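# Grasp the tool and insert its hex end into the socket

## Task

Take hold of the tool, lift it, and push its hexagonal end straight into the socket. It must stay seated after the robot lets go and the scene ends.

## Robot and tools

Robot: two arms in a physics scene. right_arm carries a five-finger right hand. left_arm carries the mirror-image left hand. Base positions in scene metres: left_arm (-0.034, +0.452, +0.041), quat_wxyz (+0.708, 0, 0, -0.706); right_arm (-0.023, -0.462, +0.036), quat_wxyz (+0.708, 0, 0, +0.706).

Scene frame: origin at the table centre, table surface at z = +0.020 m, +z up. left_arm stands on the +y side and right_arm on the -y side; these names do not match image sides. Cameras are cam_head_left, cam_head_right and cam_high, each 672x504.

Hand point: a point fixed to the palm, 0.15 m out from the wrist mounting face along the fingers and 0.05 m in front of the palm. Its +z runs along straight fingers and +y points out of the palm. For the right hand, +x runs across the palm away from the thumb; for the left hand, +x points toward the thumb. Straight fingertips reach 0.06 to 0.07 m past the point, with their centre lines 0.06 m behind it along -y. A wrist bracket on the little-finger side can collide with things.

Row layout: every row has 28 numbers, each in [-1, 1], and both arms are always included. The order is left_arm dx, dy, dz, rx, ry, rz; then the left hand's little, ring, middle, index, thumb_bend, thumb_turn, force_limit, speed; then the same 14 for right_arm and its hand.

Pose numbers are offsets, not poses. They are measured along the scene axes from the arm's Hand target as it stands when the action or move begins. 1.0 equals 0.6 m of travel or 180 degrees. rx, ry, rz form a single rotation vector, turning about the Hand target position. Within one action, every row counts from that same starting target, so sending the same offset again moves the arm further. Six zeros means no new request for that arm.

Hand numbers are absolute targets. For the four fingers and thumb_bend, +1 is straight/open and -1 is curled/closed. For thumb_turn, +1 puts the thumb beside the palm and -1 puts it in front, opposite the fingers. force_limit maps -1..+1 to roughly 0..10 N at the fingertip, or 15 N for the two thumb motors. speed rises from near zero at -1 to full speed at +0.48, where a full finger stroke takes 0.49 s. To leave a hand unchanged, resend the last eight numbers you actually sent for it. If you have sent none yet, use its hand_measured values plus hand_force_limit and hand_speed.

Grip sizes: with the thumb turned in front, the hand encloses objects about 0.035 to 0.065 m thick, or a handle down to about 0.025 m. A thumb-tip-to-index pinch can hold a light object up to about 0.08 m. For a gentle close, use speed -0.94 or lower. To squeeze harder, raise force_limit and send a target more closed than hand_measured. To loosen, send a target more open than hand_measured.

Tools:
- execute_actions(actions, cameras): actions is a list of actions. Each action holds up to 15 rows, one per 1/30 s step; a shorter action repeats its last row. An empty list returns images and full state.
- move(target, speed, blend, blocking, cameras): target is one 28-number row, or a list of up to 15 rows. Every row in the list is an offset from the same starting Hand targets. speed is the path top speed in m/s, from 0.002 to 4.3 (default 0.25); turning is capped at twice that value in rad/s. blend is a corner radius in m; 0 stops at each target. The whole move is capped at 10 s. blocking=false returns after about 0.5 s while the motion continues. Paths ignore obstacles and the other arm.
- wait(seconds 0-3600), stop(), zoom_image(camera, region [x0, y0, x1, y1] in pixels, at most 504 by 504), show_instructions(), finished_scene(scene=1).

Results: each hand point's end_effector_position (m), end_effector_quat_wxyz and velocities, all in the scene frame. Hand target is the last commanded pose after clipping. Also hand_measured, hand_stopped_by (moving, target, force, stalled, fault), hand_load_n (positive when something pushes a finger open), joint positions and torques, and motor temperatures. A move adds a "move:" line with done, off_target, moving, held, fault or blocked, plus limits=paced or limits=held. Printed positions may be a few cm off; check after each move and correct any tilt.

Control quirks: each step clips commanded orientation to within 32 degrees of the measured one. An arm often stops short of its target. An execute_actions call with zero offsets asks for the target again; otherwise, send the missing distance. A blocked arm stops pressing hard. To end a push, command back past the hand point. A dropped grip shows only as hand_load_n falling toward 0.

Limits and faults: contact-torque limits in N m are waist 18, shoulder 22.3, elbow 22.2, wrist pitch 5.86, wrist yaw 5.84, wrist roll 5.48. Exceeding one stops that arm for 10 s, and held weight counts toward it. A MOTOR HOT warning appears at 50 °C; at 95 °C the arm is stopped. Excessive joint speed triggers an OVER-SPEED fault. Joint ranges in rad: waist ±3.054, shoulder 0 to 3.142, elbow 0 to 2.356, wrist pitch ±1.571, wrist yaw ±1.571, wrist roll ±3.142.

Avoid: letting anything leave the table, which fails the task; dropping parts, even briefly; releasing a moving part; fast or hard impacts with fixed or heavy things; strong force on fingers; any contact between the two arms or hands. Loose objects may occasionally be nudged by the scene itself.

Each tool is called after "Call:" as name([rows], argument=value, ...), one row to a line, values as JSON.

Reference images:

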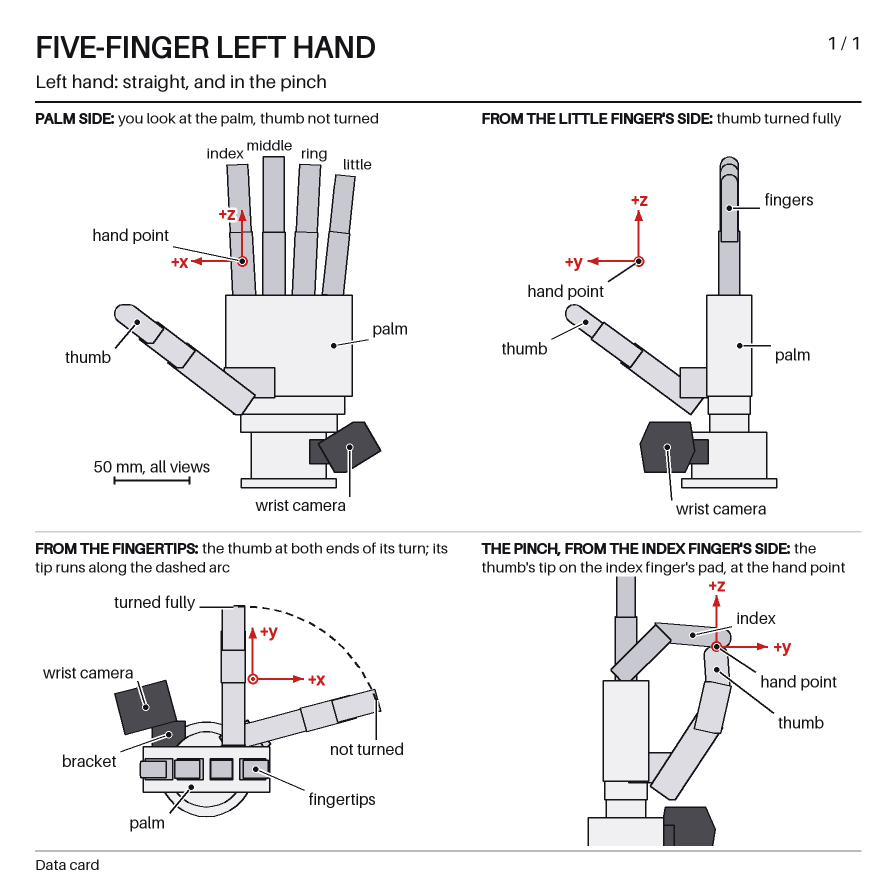

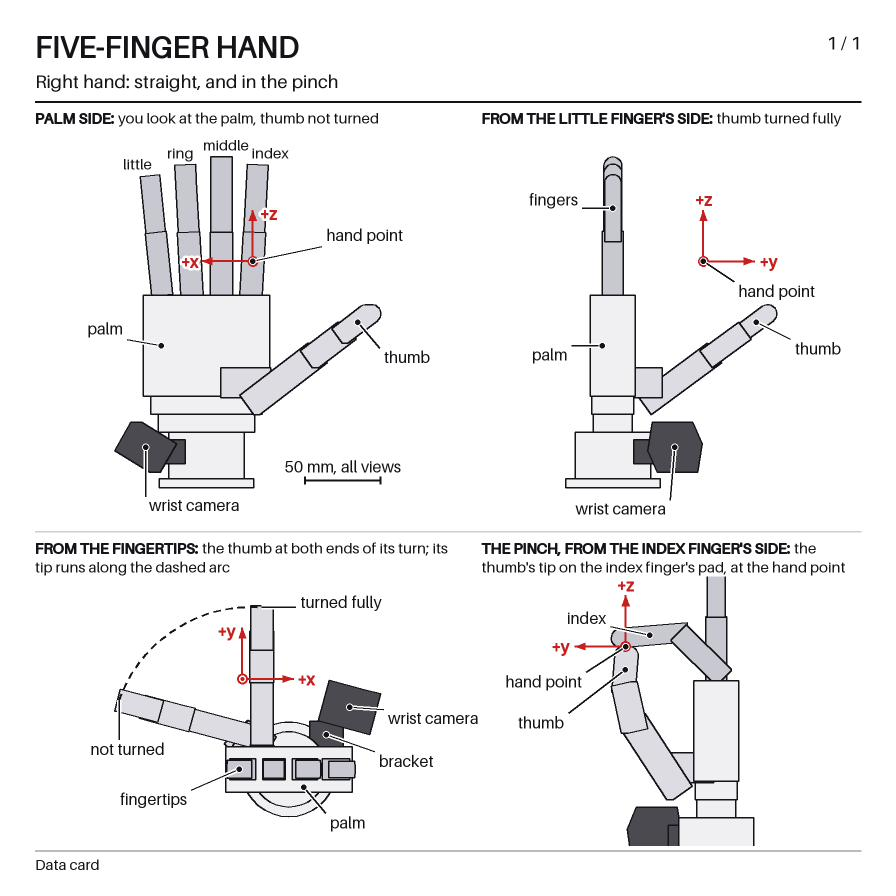

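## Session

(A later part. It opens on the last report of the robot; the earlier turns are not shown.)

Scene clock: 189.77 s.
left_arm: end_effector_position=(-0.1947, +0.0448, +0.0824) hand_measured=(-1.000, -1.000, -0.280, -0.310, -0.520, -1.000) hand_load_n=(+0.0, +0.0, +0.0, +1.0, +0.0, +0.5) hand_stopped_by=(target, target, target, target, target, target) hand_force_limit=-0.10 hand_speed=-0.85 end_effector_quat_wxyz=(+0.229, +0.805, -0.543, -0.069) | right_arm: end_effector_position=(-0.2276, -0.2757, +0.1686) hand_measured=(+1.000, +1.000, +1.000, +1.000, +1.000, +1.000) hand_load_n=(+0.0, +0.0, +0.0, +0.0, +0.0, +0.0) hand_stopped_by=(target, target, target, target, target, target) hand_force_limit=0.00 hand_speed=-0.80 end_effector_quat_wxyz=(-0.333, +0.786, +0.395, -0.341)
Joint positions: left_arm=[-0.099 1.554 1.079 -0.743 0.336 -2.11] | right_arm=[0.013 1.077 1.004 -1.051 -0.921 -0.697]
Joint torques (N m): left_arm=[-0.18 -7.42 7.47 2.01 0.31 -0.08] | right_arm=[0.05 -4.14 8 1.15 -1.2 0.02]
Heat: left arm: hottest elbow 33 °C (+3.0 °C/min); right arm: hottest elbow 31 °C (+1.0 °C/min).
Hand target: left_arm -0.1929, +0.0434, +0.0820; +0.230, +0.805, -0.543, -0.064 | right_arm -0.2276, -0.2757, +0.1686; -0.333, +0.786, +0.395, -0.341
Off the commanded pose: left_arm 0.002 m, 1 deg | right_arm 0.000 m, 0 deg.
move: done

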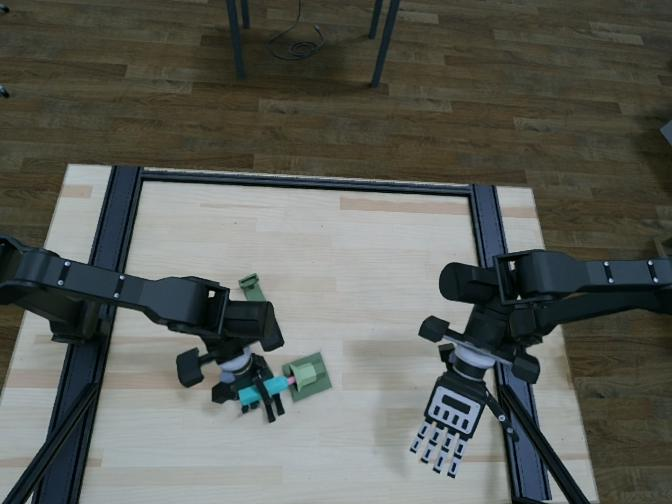

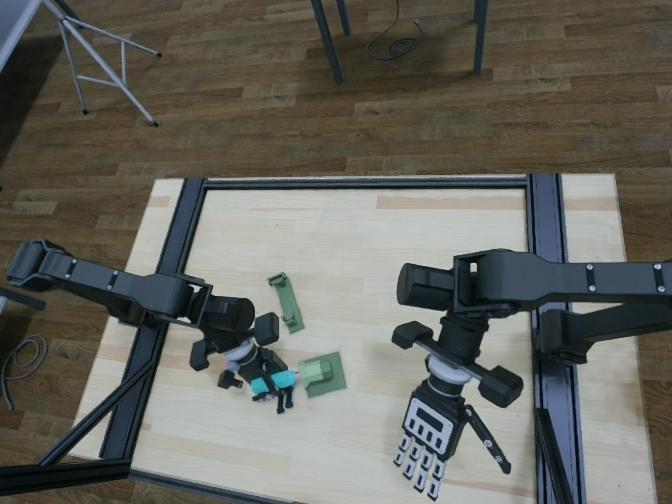

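Call:
move(target=[0,0,0,0,0,0,-1,-1,0,0,-0.3,-1,-0.1,-0.8,0,0,0,0,0,0,1,1,1,1,1,1,0,-0.8], cameras=["cam_head_left","cam_head_right"])

Call:
zoom_image(camera="cam_head_left", region=[262, 368, 302, 398])

Call:
zoom_image(camera="cam_head_left", region=[225, 355, 325, 430])

Call:
zoom_image(camera="cam_head_right", region=[240, 350, 340, 425])

Scene clock: 191.17 s.
left_arm: end_effector_position=(-0.1936, +0.0430, +0.0827) hand_measured=(-1.000, -1.000, +0.000, +0.000, -0.300, -1.000) hand_load_n=(+0.0, +0.0, +0.0, +0.5, +0.0, +0.0) hand_stopped_by=(target, target, target, target, target, target) hand_force_limit=-0.10 hand_speed=-0.80 end_effector_quat_wxyz=(+0.231, +0.805, -0.543, -0.065) | right_arm: end_effector_position=(-0.2276, -0.2757, +0.1686) hand_measured=(+1.000, +1.000, +1.000, +1.000, +1.000, +1.000) hand_load_n=(+0.0, +0.0, +0.0, +0.0, +0.0, -0.5) hand_stopped_by=(target, target, target, target, target, target) hand_force_limit=0.00 hand_speed=-0.80 end_effector_quat_wxyz=(-0.333, +0.786, +0.395, -0.341)
Joint positions: left_arm=[-0.099 1.554 1.079 -0.737 0.331 -2.11] | right_arm=[0.013 1.077 1.004 -1.051 -0.921 -0.697]
Joint torques (N m): left_arm=[-0.18 -7.43 7.48 1.59 0.51 -0.08] | right_arm=[0.13 -4.15 7.76 1.15 -1.19 0.01]
Heat: left arm: hottest elbow 33 °C (+3.0 °C/min); right arm: hottest elbow 31 °C (+0.0 °C/min).
Hand target: left_arm -0.1929, +0.0433, +0.0820; +0.230, +0.805, -0.543, -0.064 | right_arm -0.2276, -0.2757, +0.1686; -0.333, +0.786, +0.395, -0.341
Off the commanded pose: left_arm 0.001 m, 0 deg | right_arm 0.000 m, 0 deg.
move: done

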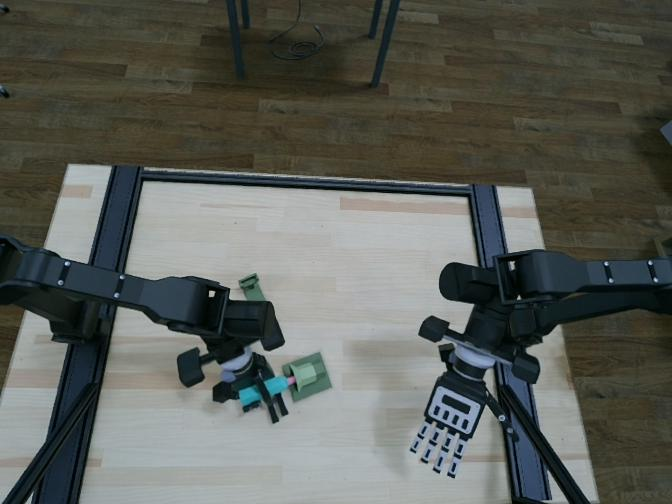

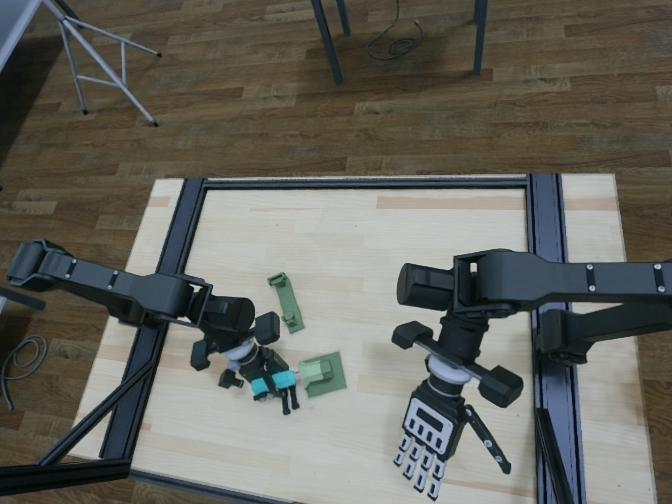

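Scaled by 12.600 from the camera's image (finer frame: 960x720).

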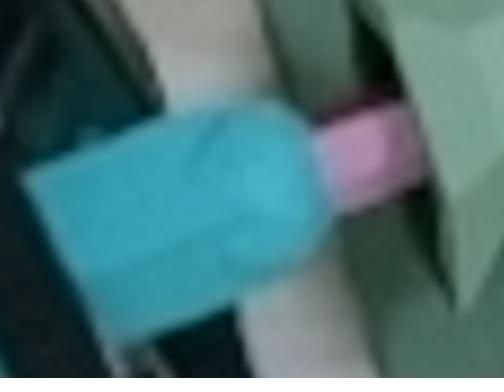

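Scaled by 5.040 from the camera's image (finer frame: 960x720).

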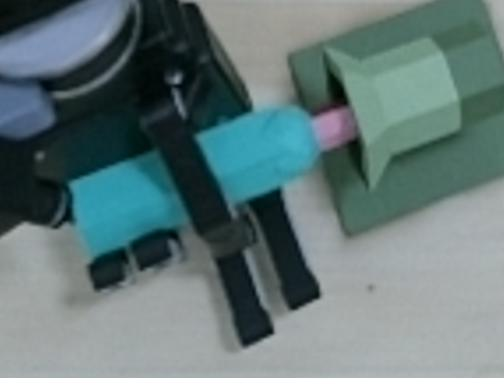

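Scaled by 5.040 from the camera's image (finer frame: 960x720).

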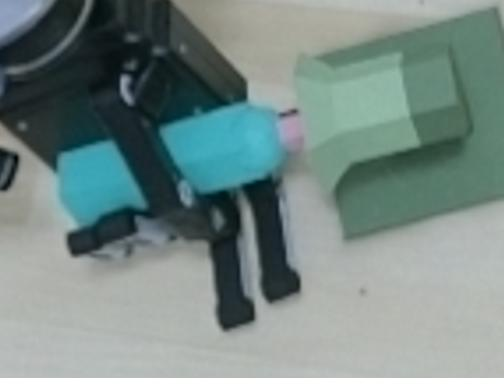

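Call:
move(target=[0,0,0,0,0,0,0,0,0,0,0,-1,-0.1,-0.8,0,0,0,0,0,0,1,1,1,1,1,1,0,-0.8], cameras=["cam_head_left","cam_head_right"])

Call:
zoom_image(camera="cam_head_left", region=[225, 355, 325, 430])

Call:
zoom_image(camera="cam_head_right", region=[240, 350, 340, 425])

Scene clock: 194.27 s.
left_arm: end_effector_position=(-0.1935, +0.0429, +0.0827) hand_measured=(+0.000, +0.000, +0.000, +0.000, +0.000, -1.000) hand_load_n=(+0.0, +0.0, +0.0, +0.0, +0.0, +0.0) hand_stopped_by=(target, target, target, target, target, target) hand_force_limit=-0.10 hand_speed=-0.80 end_effector_quat_wxyz=(+0.231, +0.805, -0.543, -0.065) | right_arm: end_effector_position=(-0.2276, -0.2757, +0.1686) hand_measured=(+1.000, +1.000, +1.000, +1.000, +1.000, +1.000) hand_load_n=(+0.0, +0.0, +0.0, +0.0, +0.0, -0.5) hand_stopped_by=(target, target, target, target, target, target) hand_force_limit=0.00 hand_speed=-0.80 end_effector_quat_wxyz=(-0.333, +0.786, +0.395, -0.341)
Joint positions: left_arm=[-0.099 1.554 1.079 -0.737 0.33 -2.11] | right_arm=[0.013 1.077 1.004 -1.051 -0.921 -0.697]
Joint torques (N m): left_arm=[-0.18 -7.44 7.46 1.59 0.53 -0.07] | right_arm=[0.05 -4.15 7.86 1.14 -1.21 0.04]
Heat: left arm: hottest elbow 33 °C (+3.0 °C/min); right arm: hottest elbow 31 °C (+0.0 °C/min).
Hand target: left_arm -0.1929, +0.0433, +0.0820; +0.230, +0.805, -0.543, -0.064 | right_arm -0.2276, -0.2757, +0.1686; -0.333, +0.786, +0.395, -0.341
Off the commanded pose: left_arm 0.001 m, 0 deg | right_arm 0.000 m, 0 deg.
move: done

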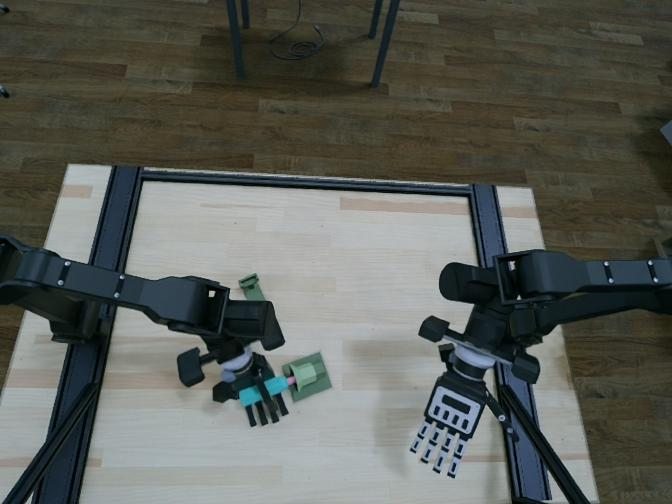

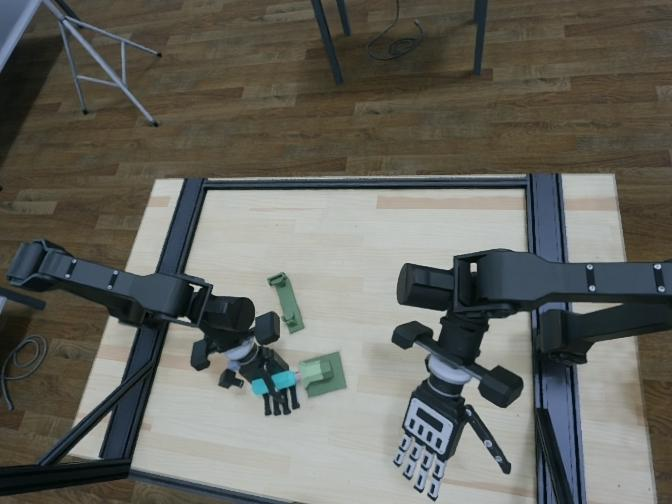

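Scaled by 5.040 from the camera's image (finer frame: 960x720).

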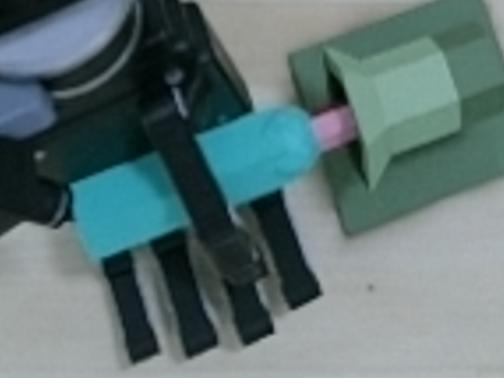

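Scaled by 5.040 from the camera's image (finer frame: 960x720).

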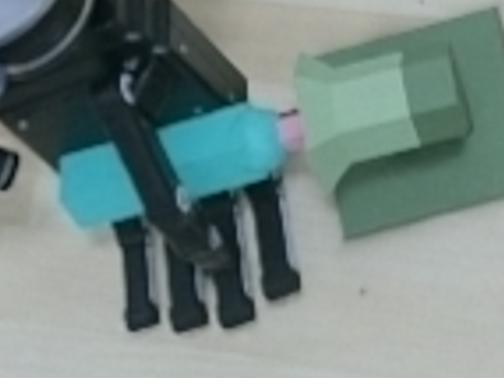

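Call:
move(target=[0.0092,0.0033,-0.004,0,0,0,0,0,0,0,0,-1,-0.1,-0.8,0,0,0,0,0,0,1,1,1,1,1,1,0,-0.8], speed=0.02, cameras=["all"])

Call:
zoom_image(camera="cam_head_left", region=[225, 355, 325, 430])

Call:
zoom_image(camera="cam_head_right", region=[240, 350, 340, 425])

Call:
zoom_image(camera="cam_high", region=[350, 270, 450, 345])

Scene clock: 195.37 s.
left_arm: end_effector_position=(-0.1879, +0.0422, +0.0812) hand_measured=(+0.000, +0.000, +0.000, +0.000, +0.000, -1.000) hand_load_n=(+0.0, +0.0, +0.0, +0.0, +0.0, +0.0) hand_stopped_by=(target, target, target, target, target, target) hand_force_limit=-0.10 hand_speed=-0.80 end_effector_quat_wxyz=(+0.231, +0.805, -0.542, -0.062) | right_arm: end_effector_position=(-0.2276, -0.2757, +0.1686) hand_measured=(+1.000, +1.000, +1.000, +1.000, +1.000, +1.000) hand_load_n=(+0.0, +0.0, +0.0, +0.0, -0.5, -0.5) hand_stopped_by=(target, target, target, target, target, target) hand_force_limit=0.00 hand_speed=-0.80 end_effector_quat_wxyz=(-0.333, +0.786, +0.395, -0.341)
Joint positions: left_arm=[-0.083 1.554 1.074 -0.735 0.332 -2.096] | right_arm=[0.013 1.077 1.004 -1.051 -0.921 -0.697]
Joint torques (N m): left_arm=[0.07 -7.99 6.24 1.61 0.75 0.1] | right_arm=[0.04 -4.16 7.92 1.15 -1.16 0.05]
Heat: left arm: hottest elbow 33 °C (+3.0 °C/min); right arm: hottest elbow 31 °C (+0.0 °C/min).
Hand target: left_arm -0.1874, +0.0453, +0.0796; +0.230, +0.805, -0.543, -0.064 | right_arm -0.2276, -0.2757, +0.1686; -0.333, +0.786, +0.395, -0.341
Off the commanded pose: left_arm 0.004 m, 0 deg | right_arm 0.000 m, 0 deg.
move: done

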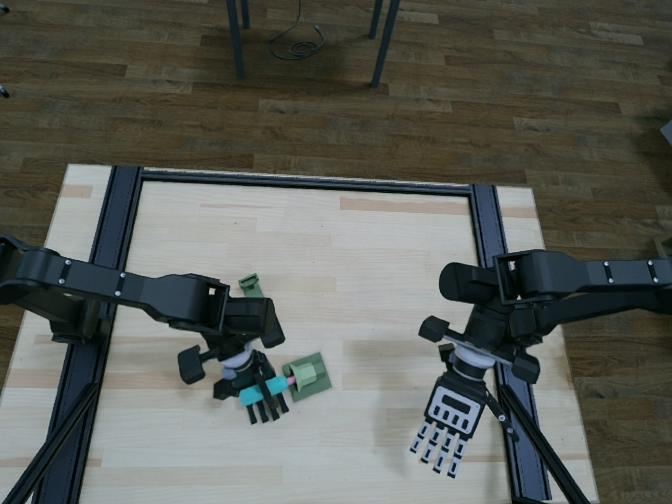

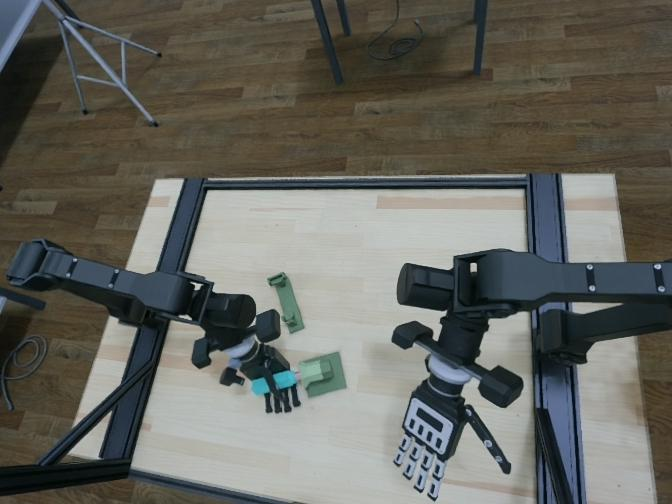

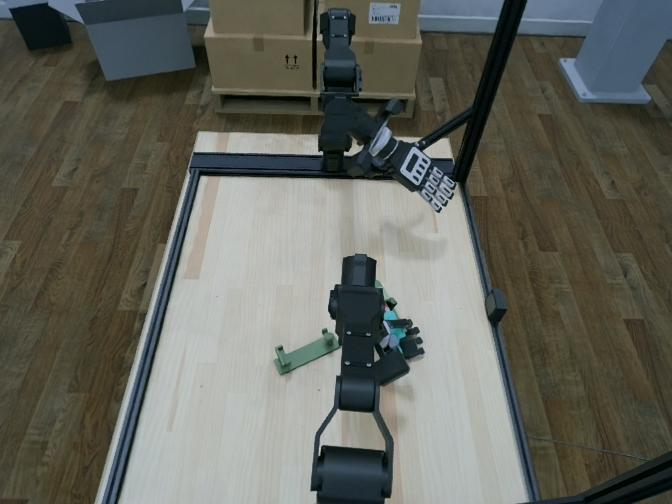

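Scaled by 5.040 from the camera's image (finer frame: 960x720).

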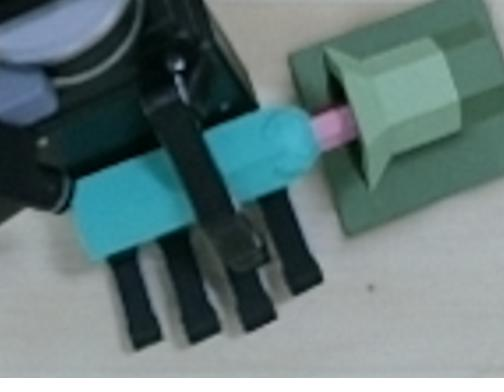

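Scaled by 5.040 from the camera's image (finer frame: 960x720).

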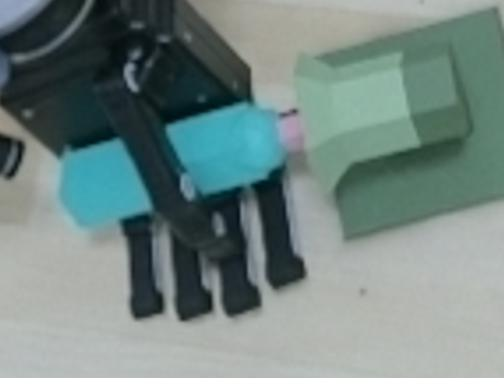

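Scaled by 5.040 from the camera's image (finer frame: 960x720).

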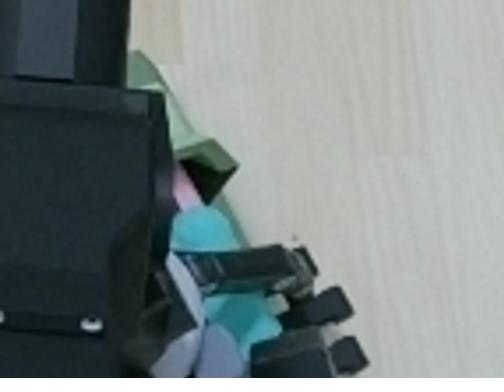

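Call:
zoom_image(camera="cam_high", region=[370, 275, 410, 305])

Call:
zoom_image(camera="cam_high", region=[370, 285, 430, 345])

Scaled by 12.600 from the camera's image (finer frame: 960x720).

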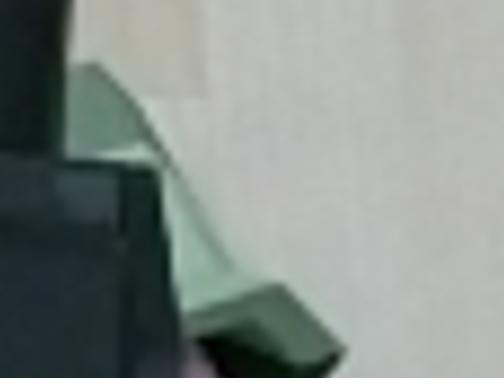

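Scaled by 8.400 from the camera's image (finer frame: 960x720).

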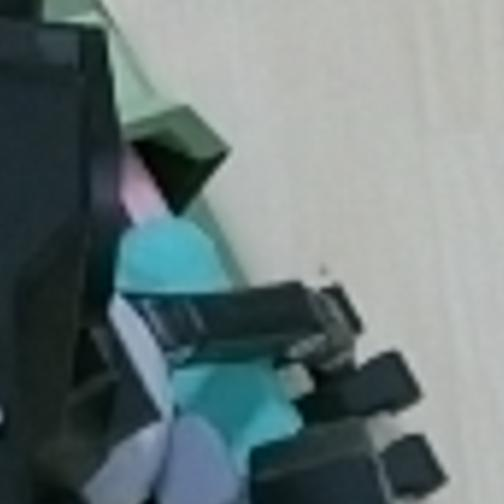

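Call:
move([
  [0,0,0,0,0,0,0.2,0.2,0.2,0.2,0.6,-1,-0.1,-0.8,0,0,0,0,0,0,1,1,1,1,1,1,0,-0.8],
  [-0.0538,0.1488,0,0,0,0,0.2,0.2,0.2,0.2,0.6,-1,-0.1,-0.8,0,0,0,0,0,0,1,1,1,1,1,1,0,-0.8],
], speed=0.06, cameras=["all"])

Call:
zoom_image(camera="cam_head_left", region=[225, 355, 325, 430])

Call:
zoom_image(camera="cam_head_right", region=[240, 350, 340, 425])

Call:
zoom_image(camera="cam_high", region=[350, 270, 450, 345])

Scene clock: 200.63 s.
left_arm: end_effector_position=(-0.2209, +0.1304, +0.0834) hand_measured=(+0.200, +0.200, +0.200, +0.200, +0.600, -1.000) hand_load_n=(+0.0, +0.0, +0.0, +0.5, +0.0, +0.0) hand_stopped_by=(target, target, target, target, target, target) hand_force_limit=-0.10 hand_speed=-0.80 end_effector_quat_wxyz=(+0.234, +0.804, -0.543, -0.063) | right_arm: end_effector_position=(-0.2276, -0.2757, +0.1686) hand_measured=(+1.000, +1.000, +1.000, +1.000, +1.000, +1.000) hand_load_n=(+0.0, +0.0, +0.0, +0.0, +0.0, +0.0) hand_stopped_by=(target, target, target, target, target, target) hand_force_limit=0.00 hand_speed=-0.80 end_effector_quat_wxyz=(-0.333, +0.786, +0.395, -0.341)
Joint positions: left_arm=[-0.276 1.205 0.794 -0.741 0.263 -2.283] | right_arm=[0.013 1.077 1.004 -1.051 -0.921 -0.697]
Joint torques (N m): left_arm=[-0.32 -5.35 6.53 1.46 0.39 -0.08] | right_arm=[0.14 -4.11 7.75 1.12 -1.18 0.03]
Heat: left arm: hottest shoulder 32 °C (-1.0 °C/min); right arm: hottest elbow 32 °C (+1.0 °C/min).
Hand target: left_arm -0.2197, +0.1346, +0.0795; +0.230, +0.806, -0.543, -0.064 | right_arm -0.2276, -0.2757, +0.1686; -0.333, +0.786, +0.395, -0.341
Off the commanded pose: left_arm 0.006 m, 1 deg | right_arm 0.000 m, 0 deg.
move: done

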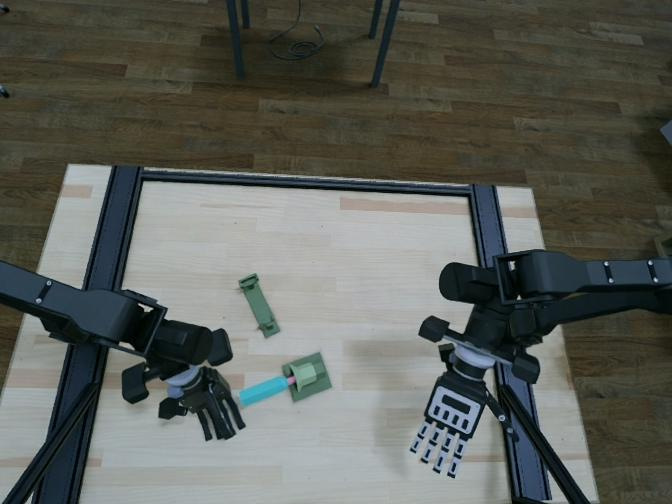

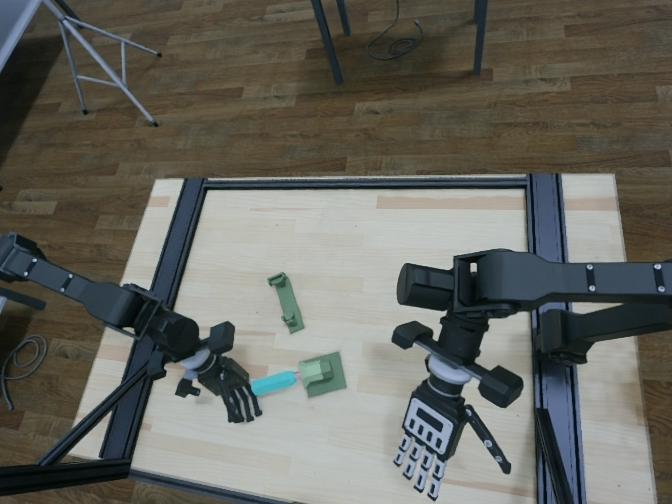

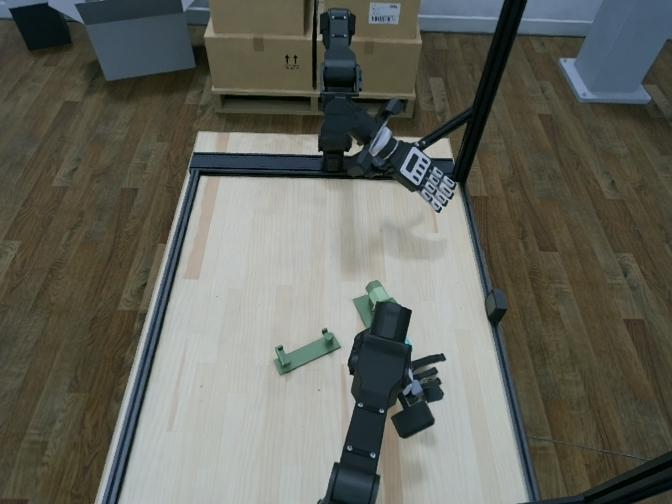

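Scaled by 5.040 from the camera's image (finer frame: 960x720).

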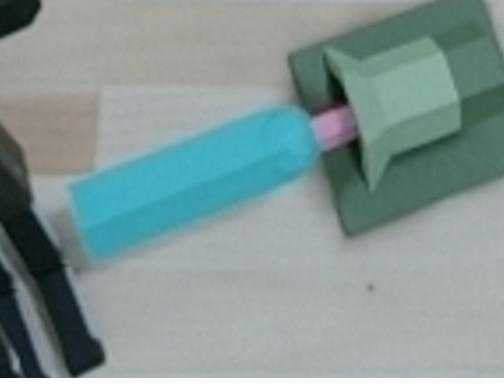

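Scaled by 5.040 from the camera's image (finer frame: 960x720).

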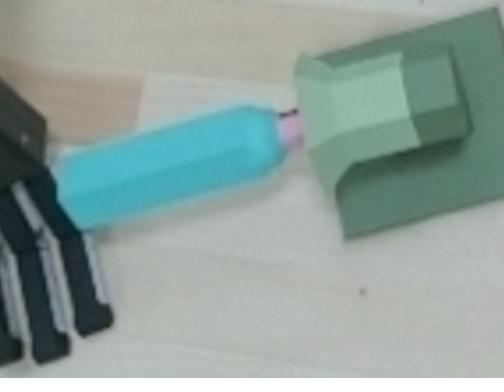

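Scaled by 5.040 from the camera's image (finer frame: 960x720).

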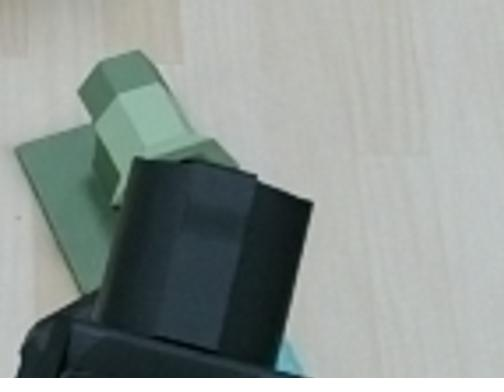

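Call:
move(target=[-0.1833,0.1417,0.0667,0,0,0,0.2,0.2,0.2,0.2,0.6,-1,-0.1,-0.8,0,0,0,0,0,0,1,1,1,1,1,1,0,-0.8], speed=0.15, cameras=["all"])

Call:
zoom_image(camera="cam_high", region=[350, 270, 450, 345])

Call:
zoom_image(camera="cam_high", region=[360, 280, 400, 310])

Call:
zoom_image(camera="cam_head_left", region=[225, 355, 325, 430])

Call:
zoom_image(camera="cam_head_right", region=[240, 350, 340, 425])

Scene clock: 202.70 s.
left_arm: end_effector_position=(-0.3283, +0.2203, +0.1193) hand_measured=(+0.200, +0.200, +0.200, +0.200, +0.600, -1.000) hand_load_n=(+0.0, +0.0, +0.0, +0.0, +0.0, +0.0) hand_stopped_by=(target, target, target, target, target, target) hand_force_limit=-0.10 hand_speed=-0.80 end_effector_quat_wxyz=(+0.231, +0.805, -0.543, -0.064) | right_arm: end_effector_position=(-0.2276, -0.2757, +0.1686) hand_measured=(+1.000, +1.000, +1.000, +1.000, +1.000, +1.000) hand_load_n=(+0.0, +0.0, +0.0, +0.0, +0.0, -0.5) hand_stopped_by=(target, target, target, target, target, target) hand_force_limit=0.00 hand_speed=-0.80 end_effector_quat_wxyz=(-0.333, +0.786, +0.395, -0.341)
Joint positions: left_arm=[-0.997 1.14 0.894 -0.844 -0.06 -2.934] | right_arm=[0.013 1.077 1.004 -1.051 -0.921 -0.697]
Joint torques (N m): left_arm=[-0.28 -3.36 9.61 1.65 -0.15 -0.08] | right_arm=[0.08 -4.25 7.88 1.12 -1.19 -0.01]
Heat: left arm: hottest shoulder 32 °C (-1.0 °C/min); right arm: hottest elbow 32 °C (+1.0 °C/min).
Hand target: left_arm -0.3297, +0.2197, +0.1196; +0.230, +0.805, -0.543, -0.064 | right_arm -0.2276, -0.2757, +0.1686; -0.333, +0.786, +0.395, -0.341
Off the commanded pose: left_arm 0.001 m, 0 deg | right_arm 0.000 m, 0 deg.
move: done

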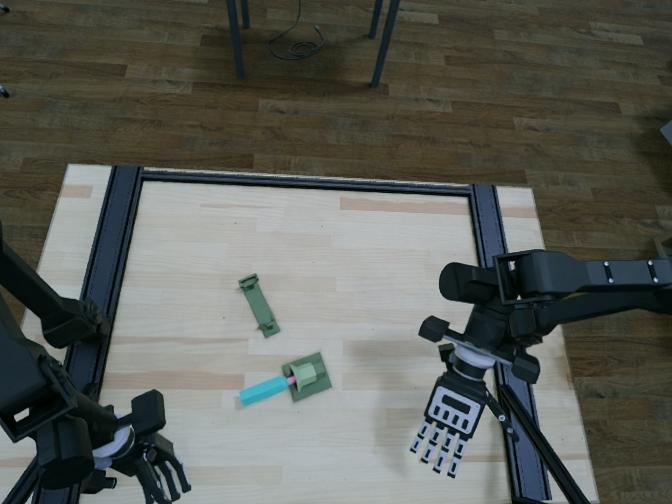

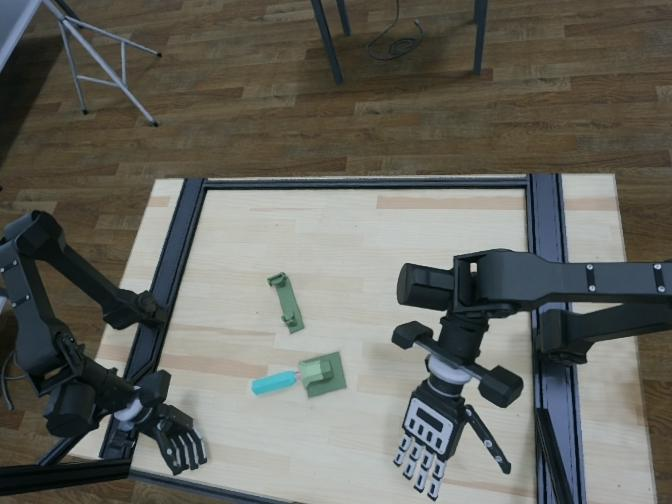

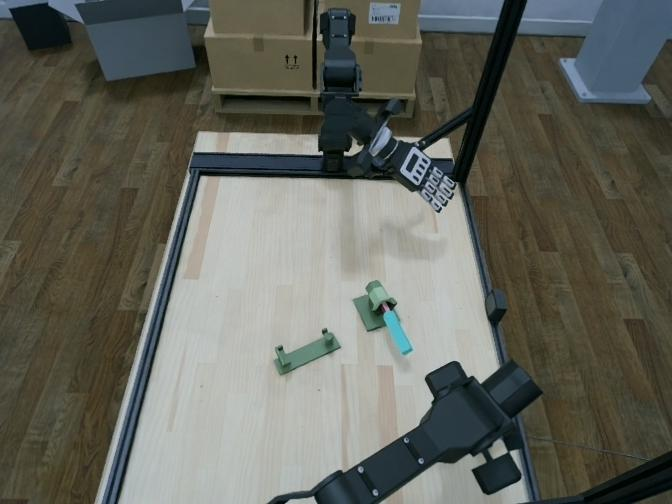

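Scaled by 5.040 from the camera's image (finer frame: 960x720).

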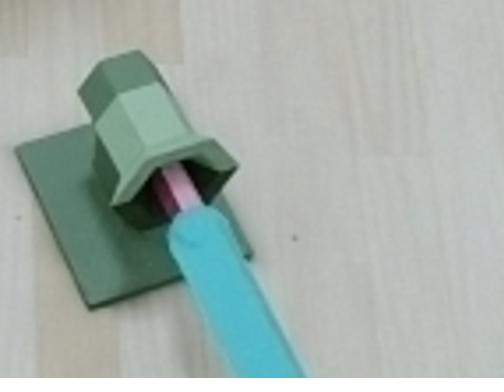

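Scaled by 12.600 from the camera's image (finer frame: 960x720).

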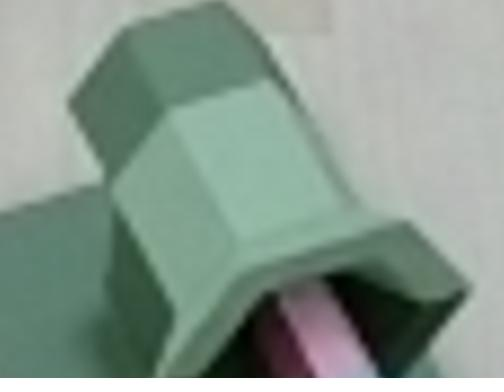

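Scaled by 5.040 from the camera's image (finer frame: 960x720).

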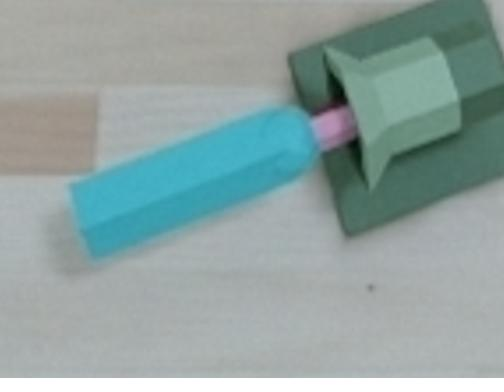

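Scaled by 5.040 from the camera's image (finer frame: 960x720).

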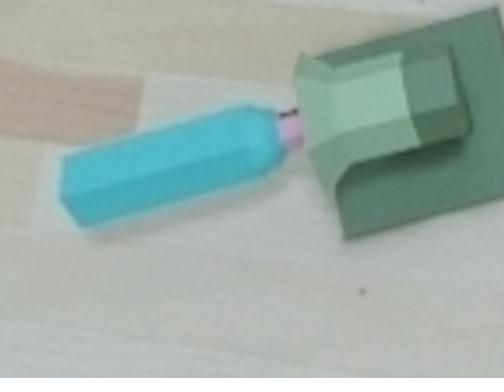

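Call:
zoom_image(camera="cam_high", region=[365, 295, 405, 325])

Call:
zoom_image(camera="cam_high", region=[375, 310, 425, 360])

Scaled by 12.600 from the camera's image (finer frame: 960x720).

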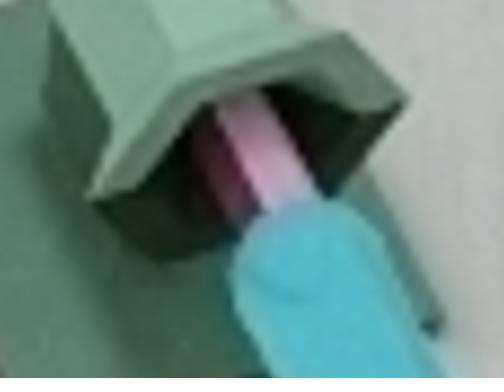

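Scaled by 10.080 from the camera's image (finer frame: 960x720).

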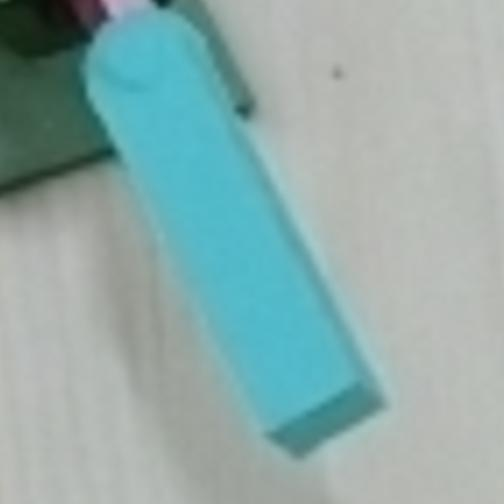

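Call:
move(target=[0.098,-0.0962,-0.0743,0.0443,0.0156,-0.0226,-1,-1,-1,-1,0.6,-1,-0.1,-0.5,0,0,0,0,0,0,1,1,1,1,1,1,0,-0.8], speed=0.12, cameras=["all"])

Call:
zoom_image(camera="cam_head_left", region=[160, 340, 300, 445])

Call:
zoom_image(camera="cam_head_right", region=[170, 340, 310, 445])

Call:
zoom_image(camera="cam_high", region=[340, 270, 480, 375])

Scene clock: 207.80 s.
left_arm: end_effector_position=(-0.2705, +0.1630, +0.0758) hand_measured=(-1.000, -1.000, -1.000, -1.000, +0.600, -1.000) hand_load_n=(+0.0, +0.0, +0.0, +0.0, +0.0, +0.0) hand_stopped_by=(target, target, target, target, target, target) hand_force_limit=-0.10 hand_speed=-0.50 end_effector_quat_wxyz=(+0.187, +0.798, -0.559, -0.128) | right_arm: end_effector_position=(-0.2276, -0.2757, +0.1686) hand_measured=(+1.000, +1.000, +1.000, +1.000, +1.000, +1.000) hand_load_n=(+0.0, +0.0, +0.0, +0.0, +0.0, +0.0) hand_stopped_by=(target, target, target, target, target, target) hand_force_limit=0.00 hand_speed=-0.80 end_effector_quat_wxyz=(-0.333, +0.786, +0.395, -0.341)
Joint positions: left_arm=[-0.411 1.3 0.87 -0.813 0.324 -2.381] | right_arm=[0.013 1.077 1.004 -1.051 -0.921 -0.697]
Joint torques (N m): left_arm=[-0.01 -3.97 8.97 1.16 0.66 0.1] | right_arm=[0.1 -4.17 7.83 1.16 -1.22 0.02]
Heat: left arm: hottest elbow 33 °C (+2.0 °C/min); right arm: hottest elbow 32 °C (+1.0 °C/min).
Hand target: left_arm -0.2708, +0.1618, +0.0750; +0.184, +0.798, -0.559, -0.129 | right_arm -0.2276, -0.2757, +0.1686; -0.333, +0.786, +0.395, -0.341
Off the commanded pose: left_arm 0.001 m, 0 deg | right_arm 0.000 m, 0 deg.
move: done

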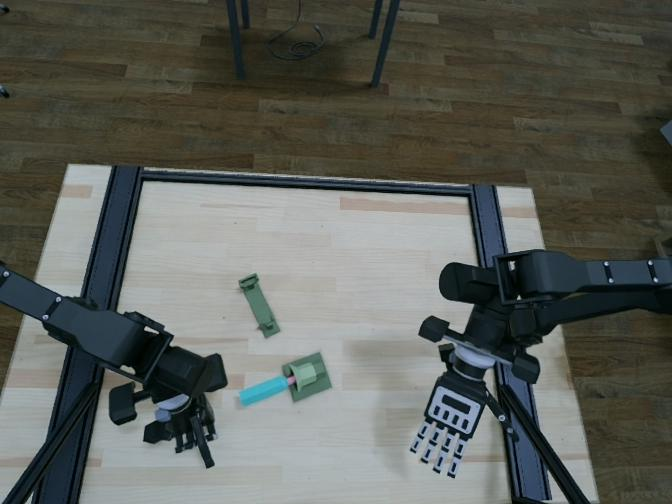

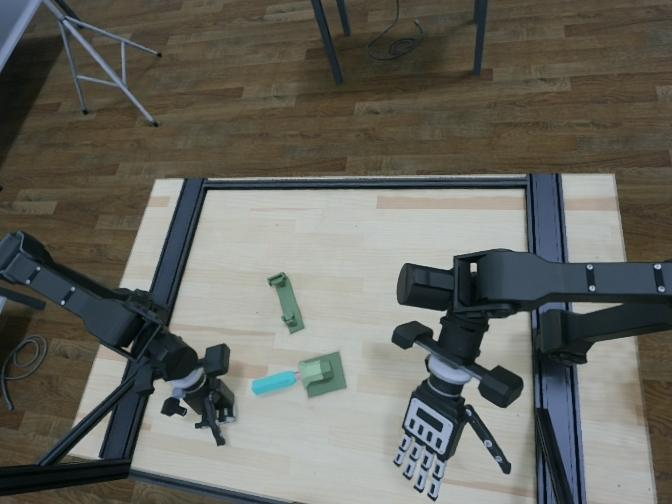

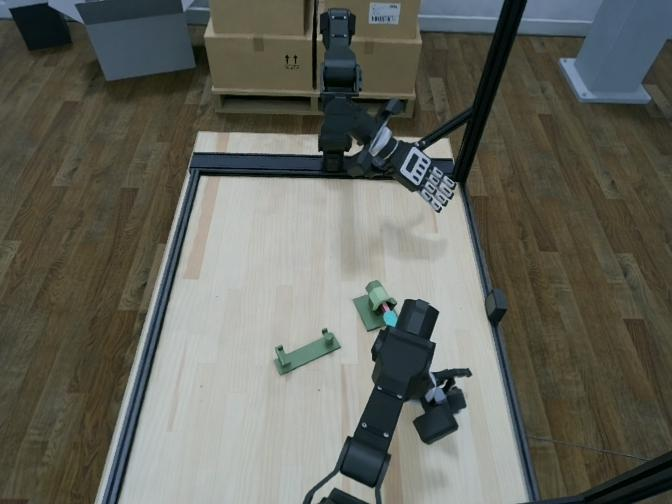

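Scaled by 3.600 from the camera's image (finer frame: 960x720).

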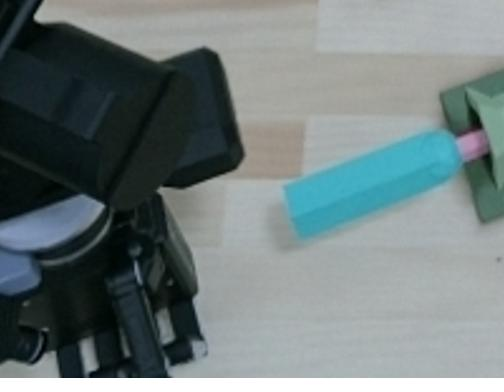

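Scaled by 3.600 from the camera's image (finer frame: 960x720).

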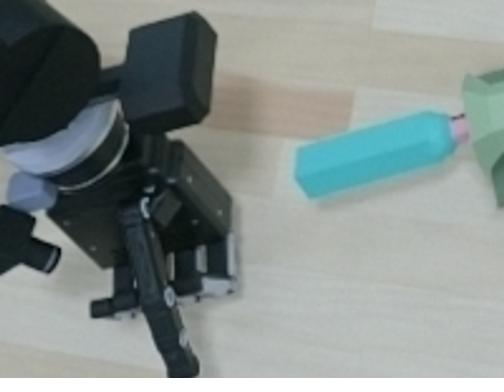

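Scaled by 3.600 from the camera's image (finer frame: 960x720).

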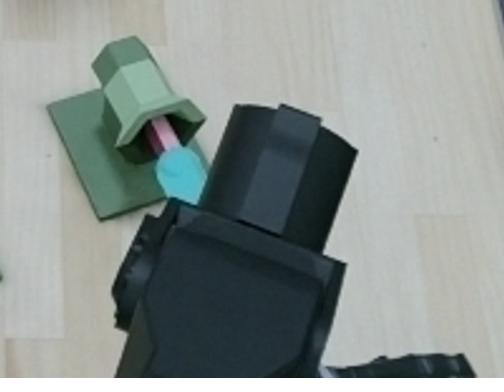

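Call:
move(target=[0.0307,-0.0775,-0.003,0,0,0,-1,-1,-1,-1,0.6,-1,-0.1,-0.5,0,0,0,0,0,0,1,1,1,1,1,1,0,-0.8], speed=0.05, cameras=["cam_head_left","cam_head_right"])

Call:
zoom_image(camera="cam_head_left", region=[200, 350, 300, 425])

Call:
zoom_image(camera="cam_head_right", region=[210, 350, 310, 425])

Scene clock: 210.07 s.
left_arm: end_effector_position=(-0.2523, +0.1166, +0.0748) hand_measured=(-1.000, -1.000, -1.000, -1.000, +0.600, -1.000) hand_load_n=(+0.0, +0.0, +0.0, +0.0, +0.0, +0.0) hand_stopped_by=(target, target, target, target, target, target) hand_force_limit=-0.10 hand_speed=-0.50 end_effector_quat_wxyz=(+0.187, +0.797, -0.559, -0.127) | right_arm: end_effector_position=(-0.2276, -0.2757, +0.1686) hand_measured=(+1.000, +1.000, +1.000, +1.000, +1.000, +1.000) hand_load_n=(+0.0, +0.0, +0.0, +0.0, +0.0, +0.0) hand_stopped_by=(target, target, target, target, target, target) hand_force_limit=0.00 hand_speed=-0.80 end_effector_quat_wxyz=(-0.333, +0.786, +0.395, -0.341)
Joint positions: left_arm=[-0.275 1.462 1 -0.826 0.363 -2.242] | right_arm=[0.013 1.077 1.004 -1.051 -0.921 -0.697]
Joint torques (N m): left_arm=[0.04 -4.98 8.78 1.01 0.81 0.11] | right_arm=[0.07 -4.16 7.86 1.17 -1.19 -0.01]
Heat: left arm: hottest elbow 33 °C (+3.0 °C/min); right arm: hottest elbow 32 °C (+1.0 °C/min).
Hand target: left_arm -0.2524, +0.1154, +0.0733; +0.184, +0.798, -0.559, -0.129 | right_arm -0.2276, -0.2757, +0.1686; -0.333, +0.786, +0.395, -0.341
Off the commanded pose: left_arm 0.002 m, 0 deg | right_arm 0.000 m, 0 deg.
move: done

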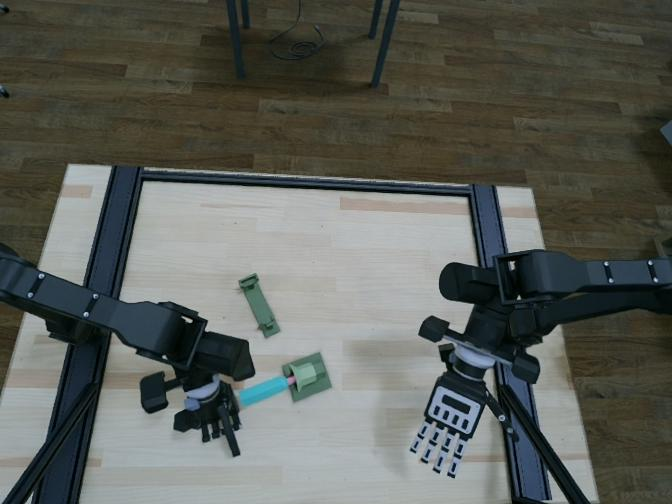

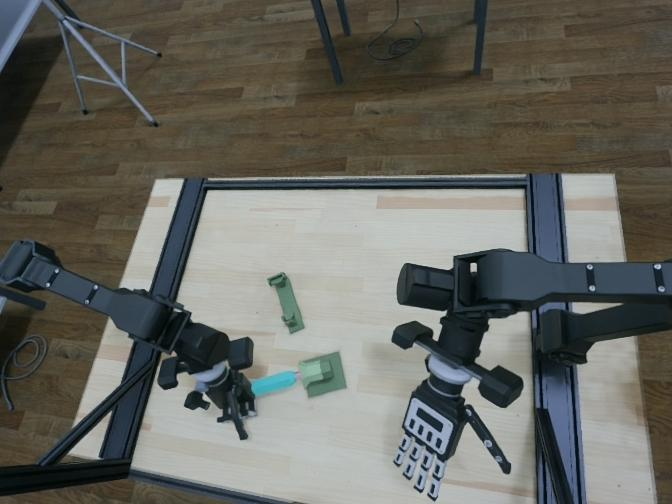

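Scaled by 5.040 from the camera's image (finer frame: 960x720).

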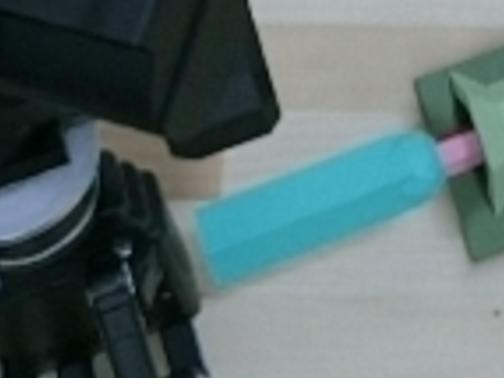

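Scaled by 5.040 from the camera's image (finer frame: 960x720).

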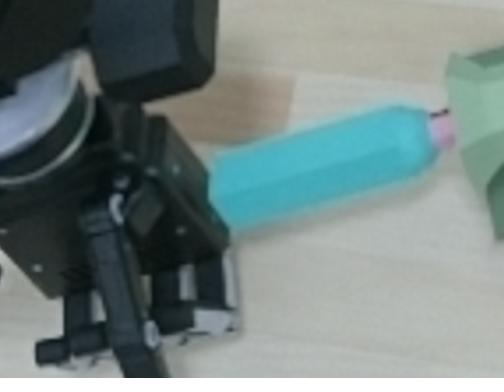

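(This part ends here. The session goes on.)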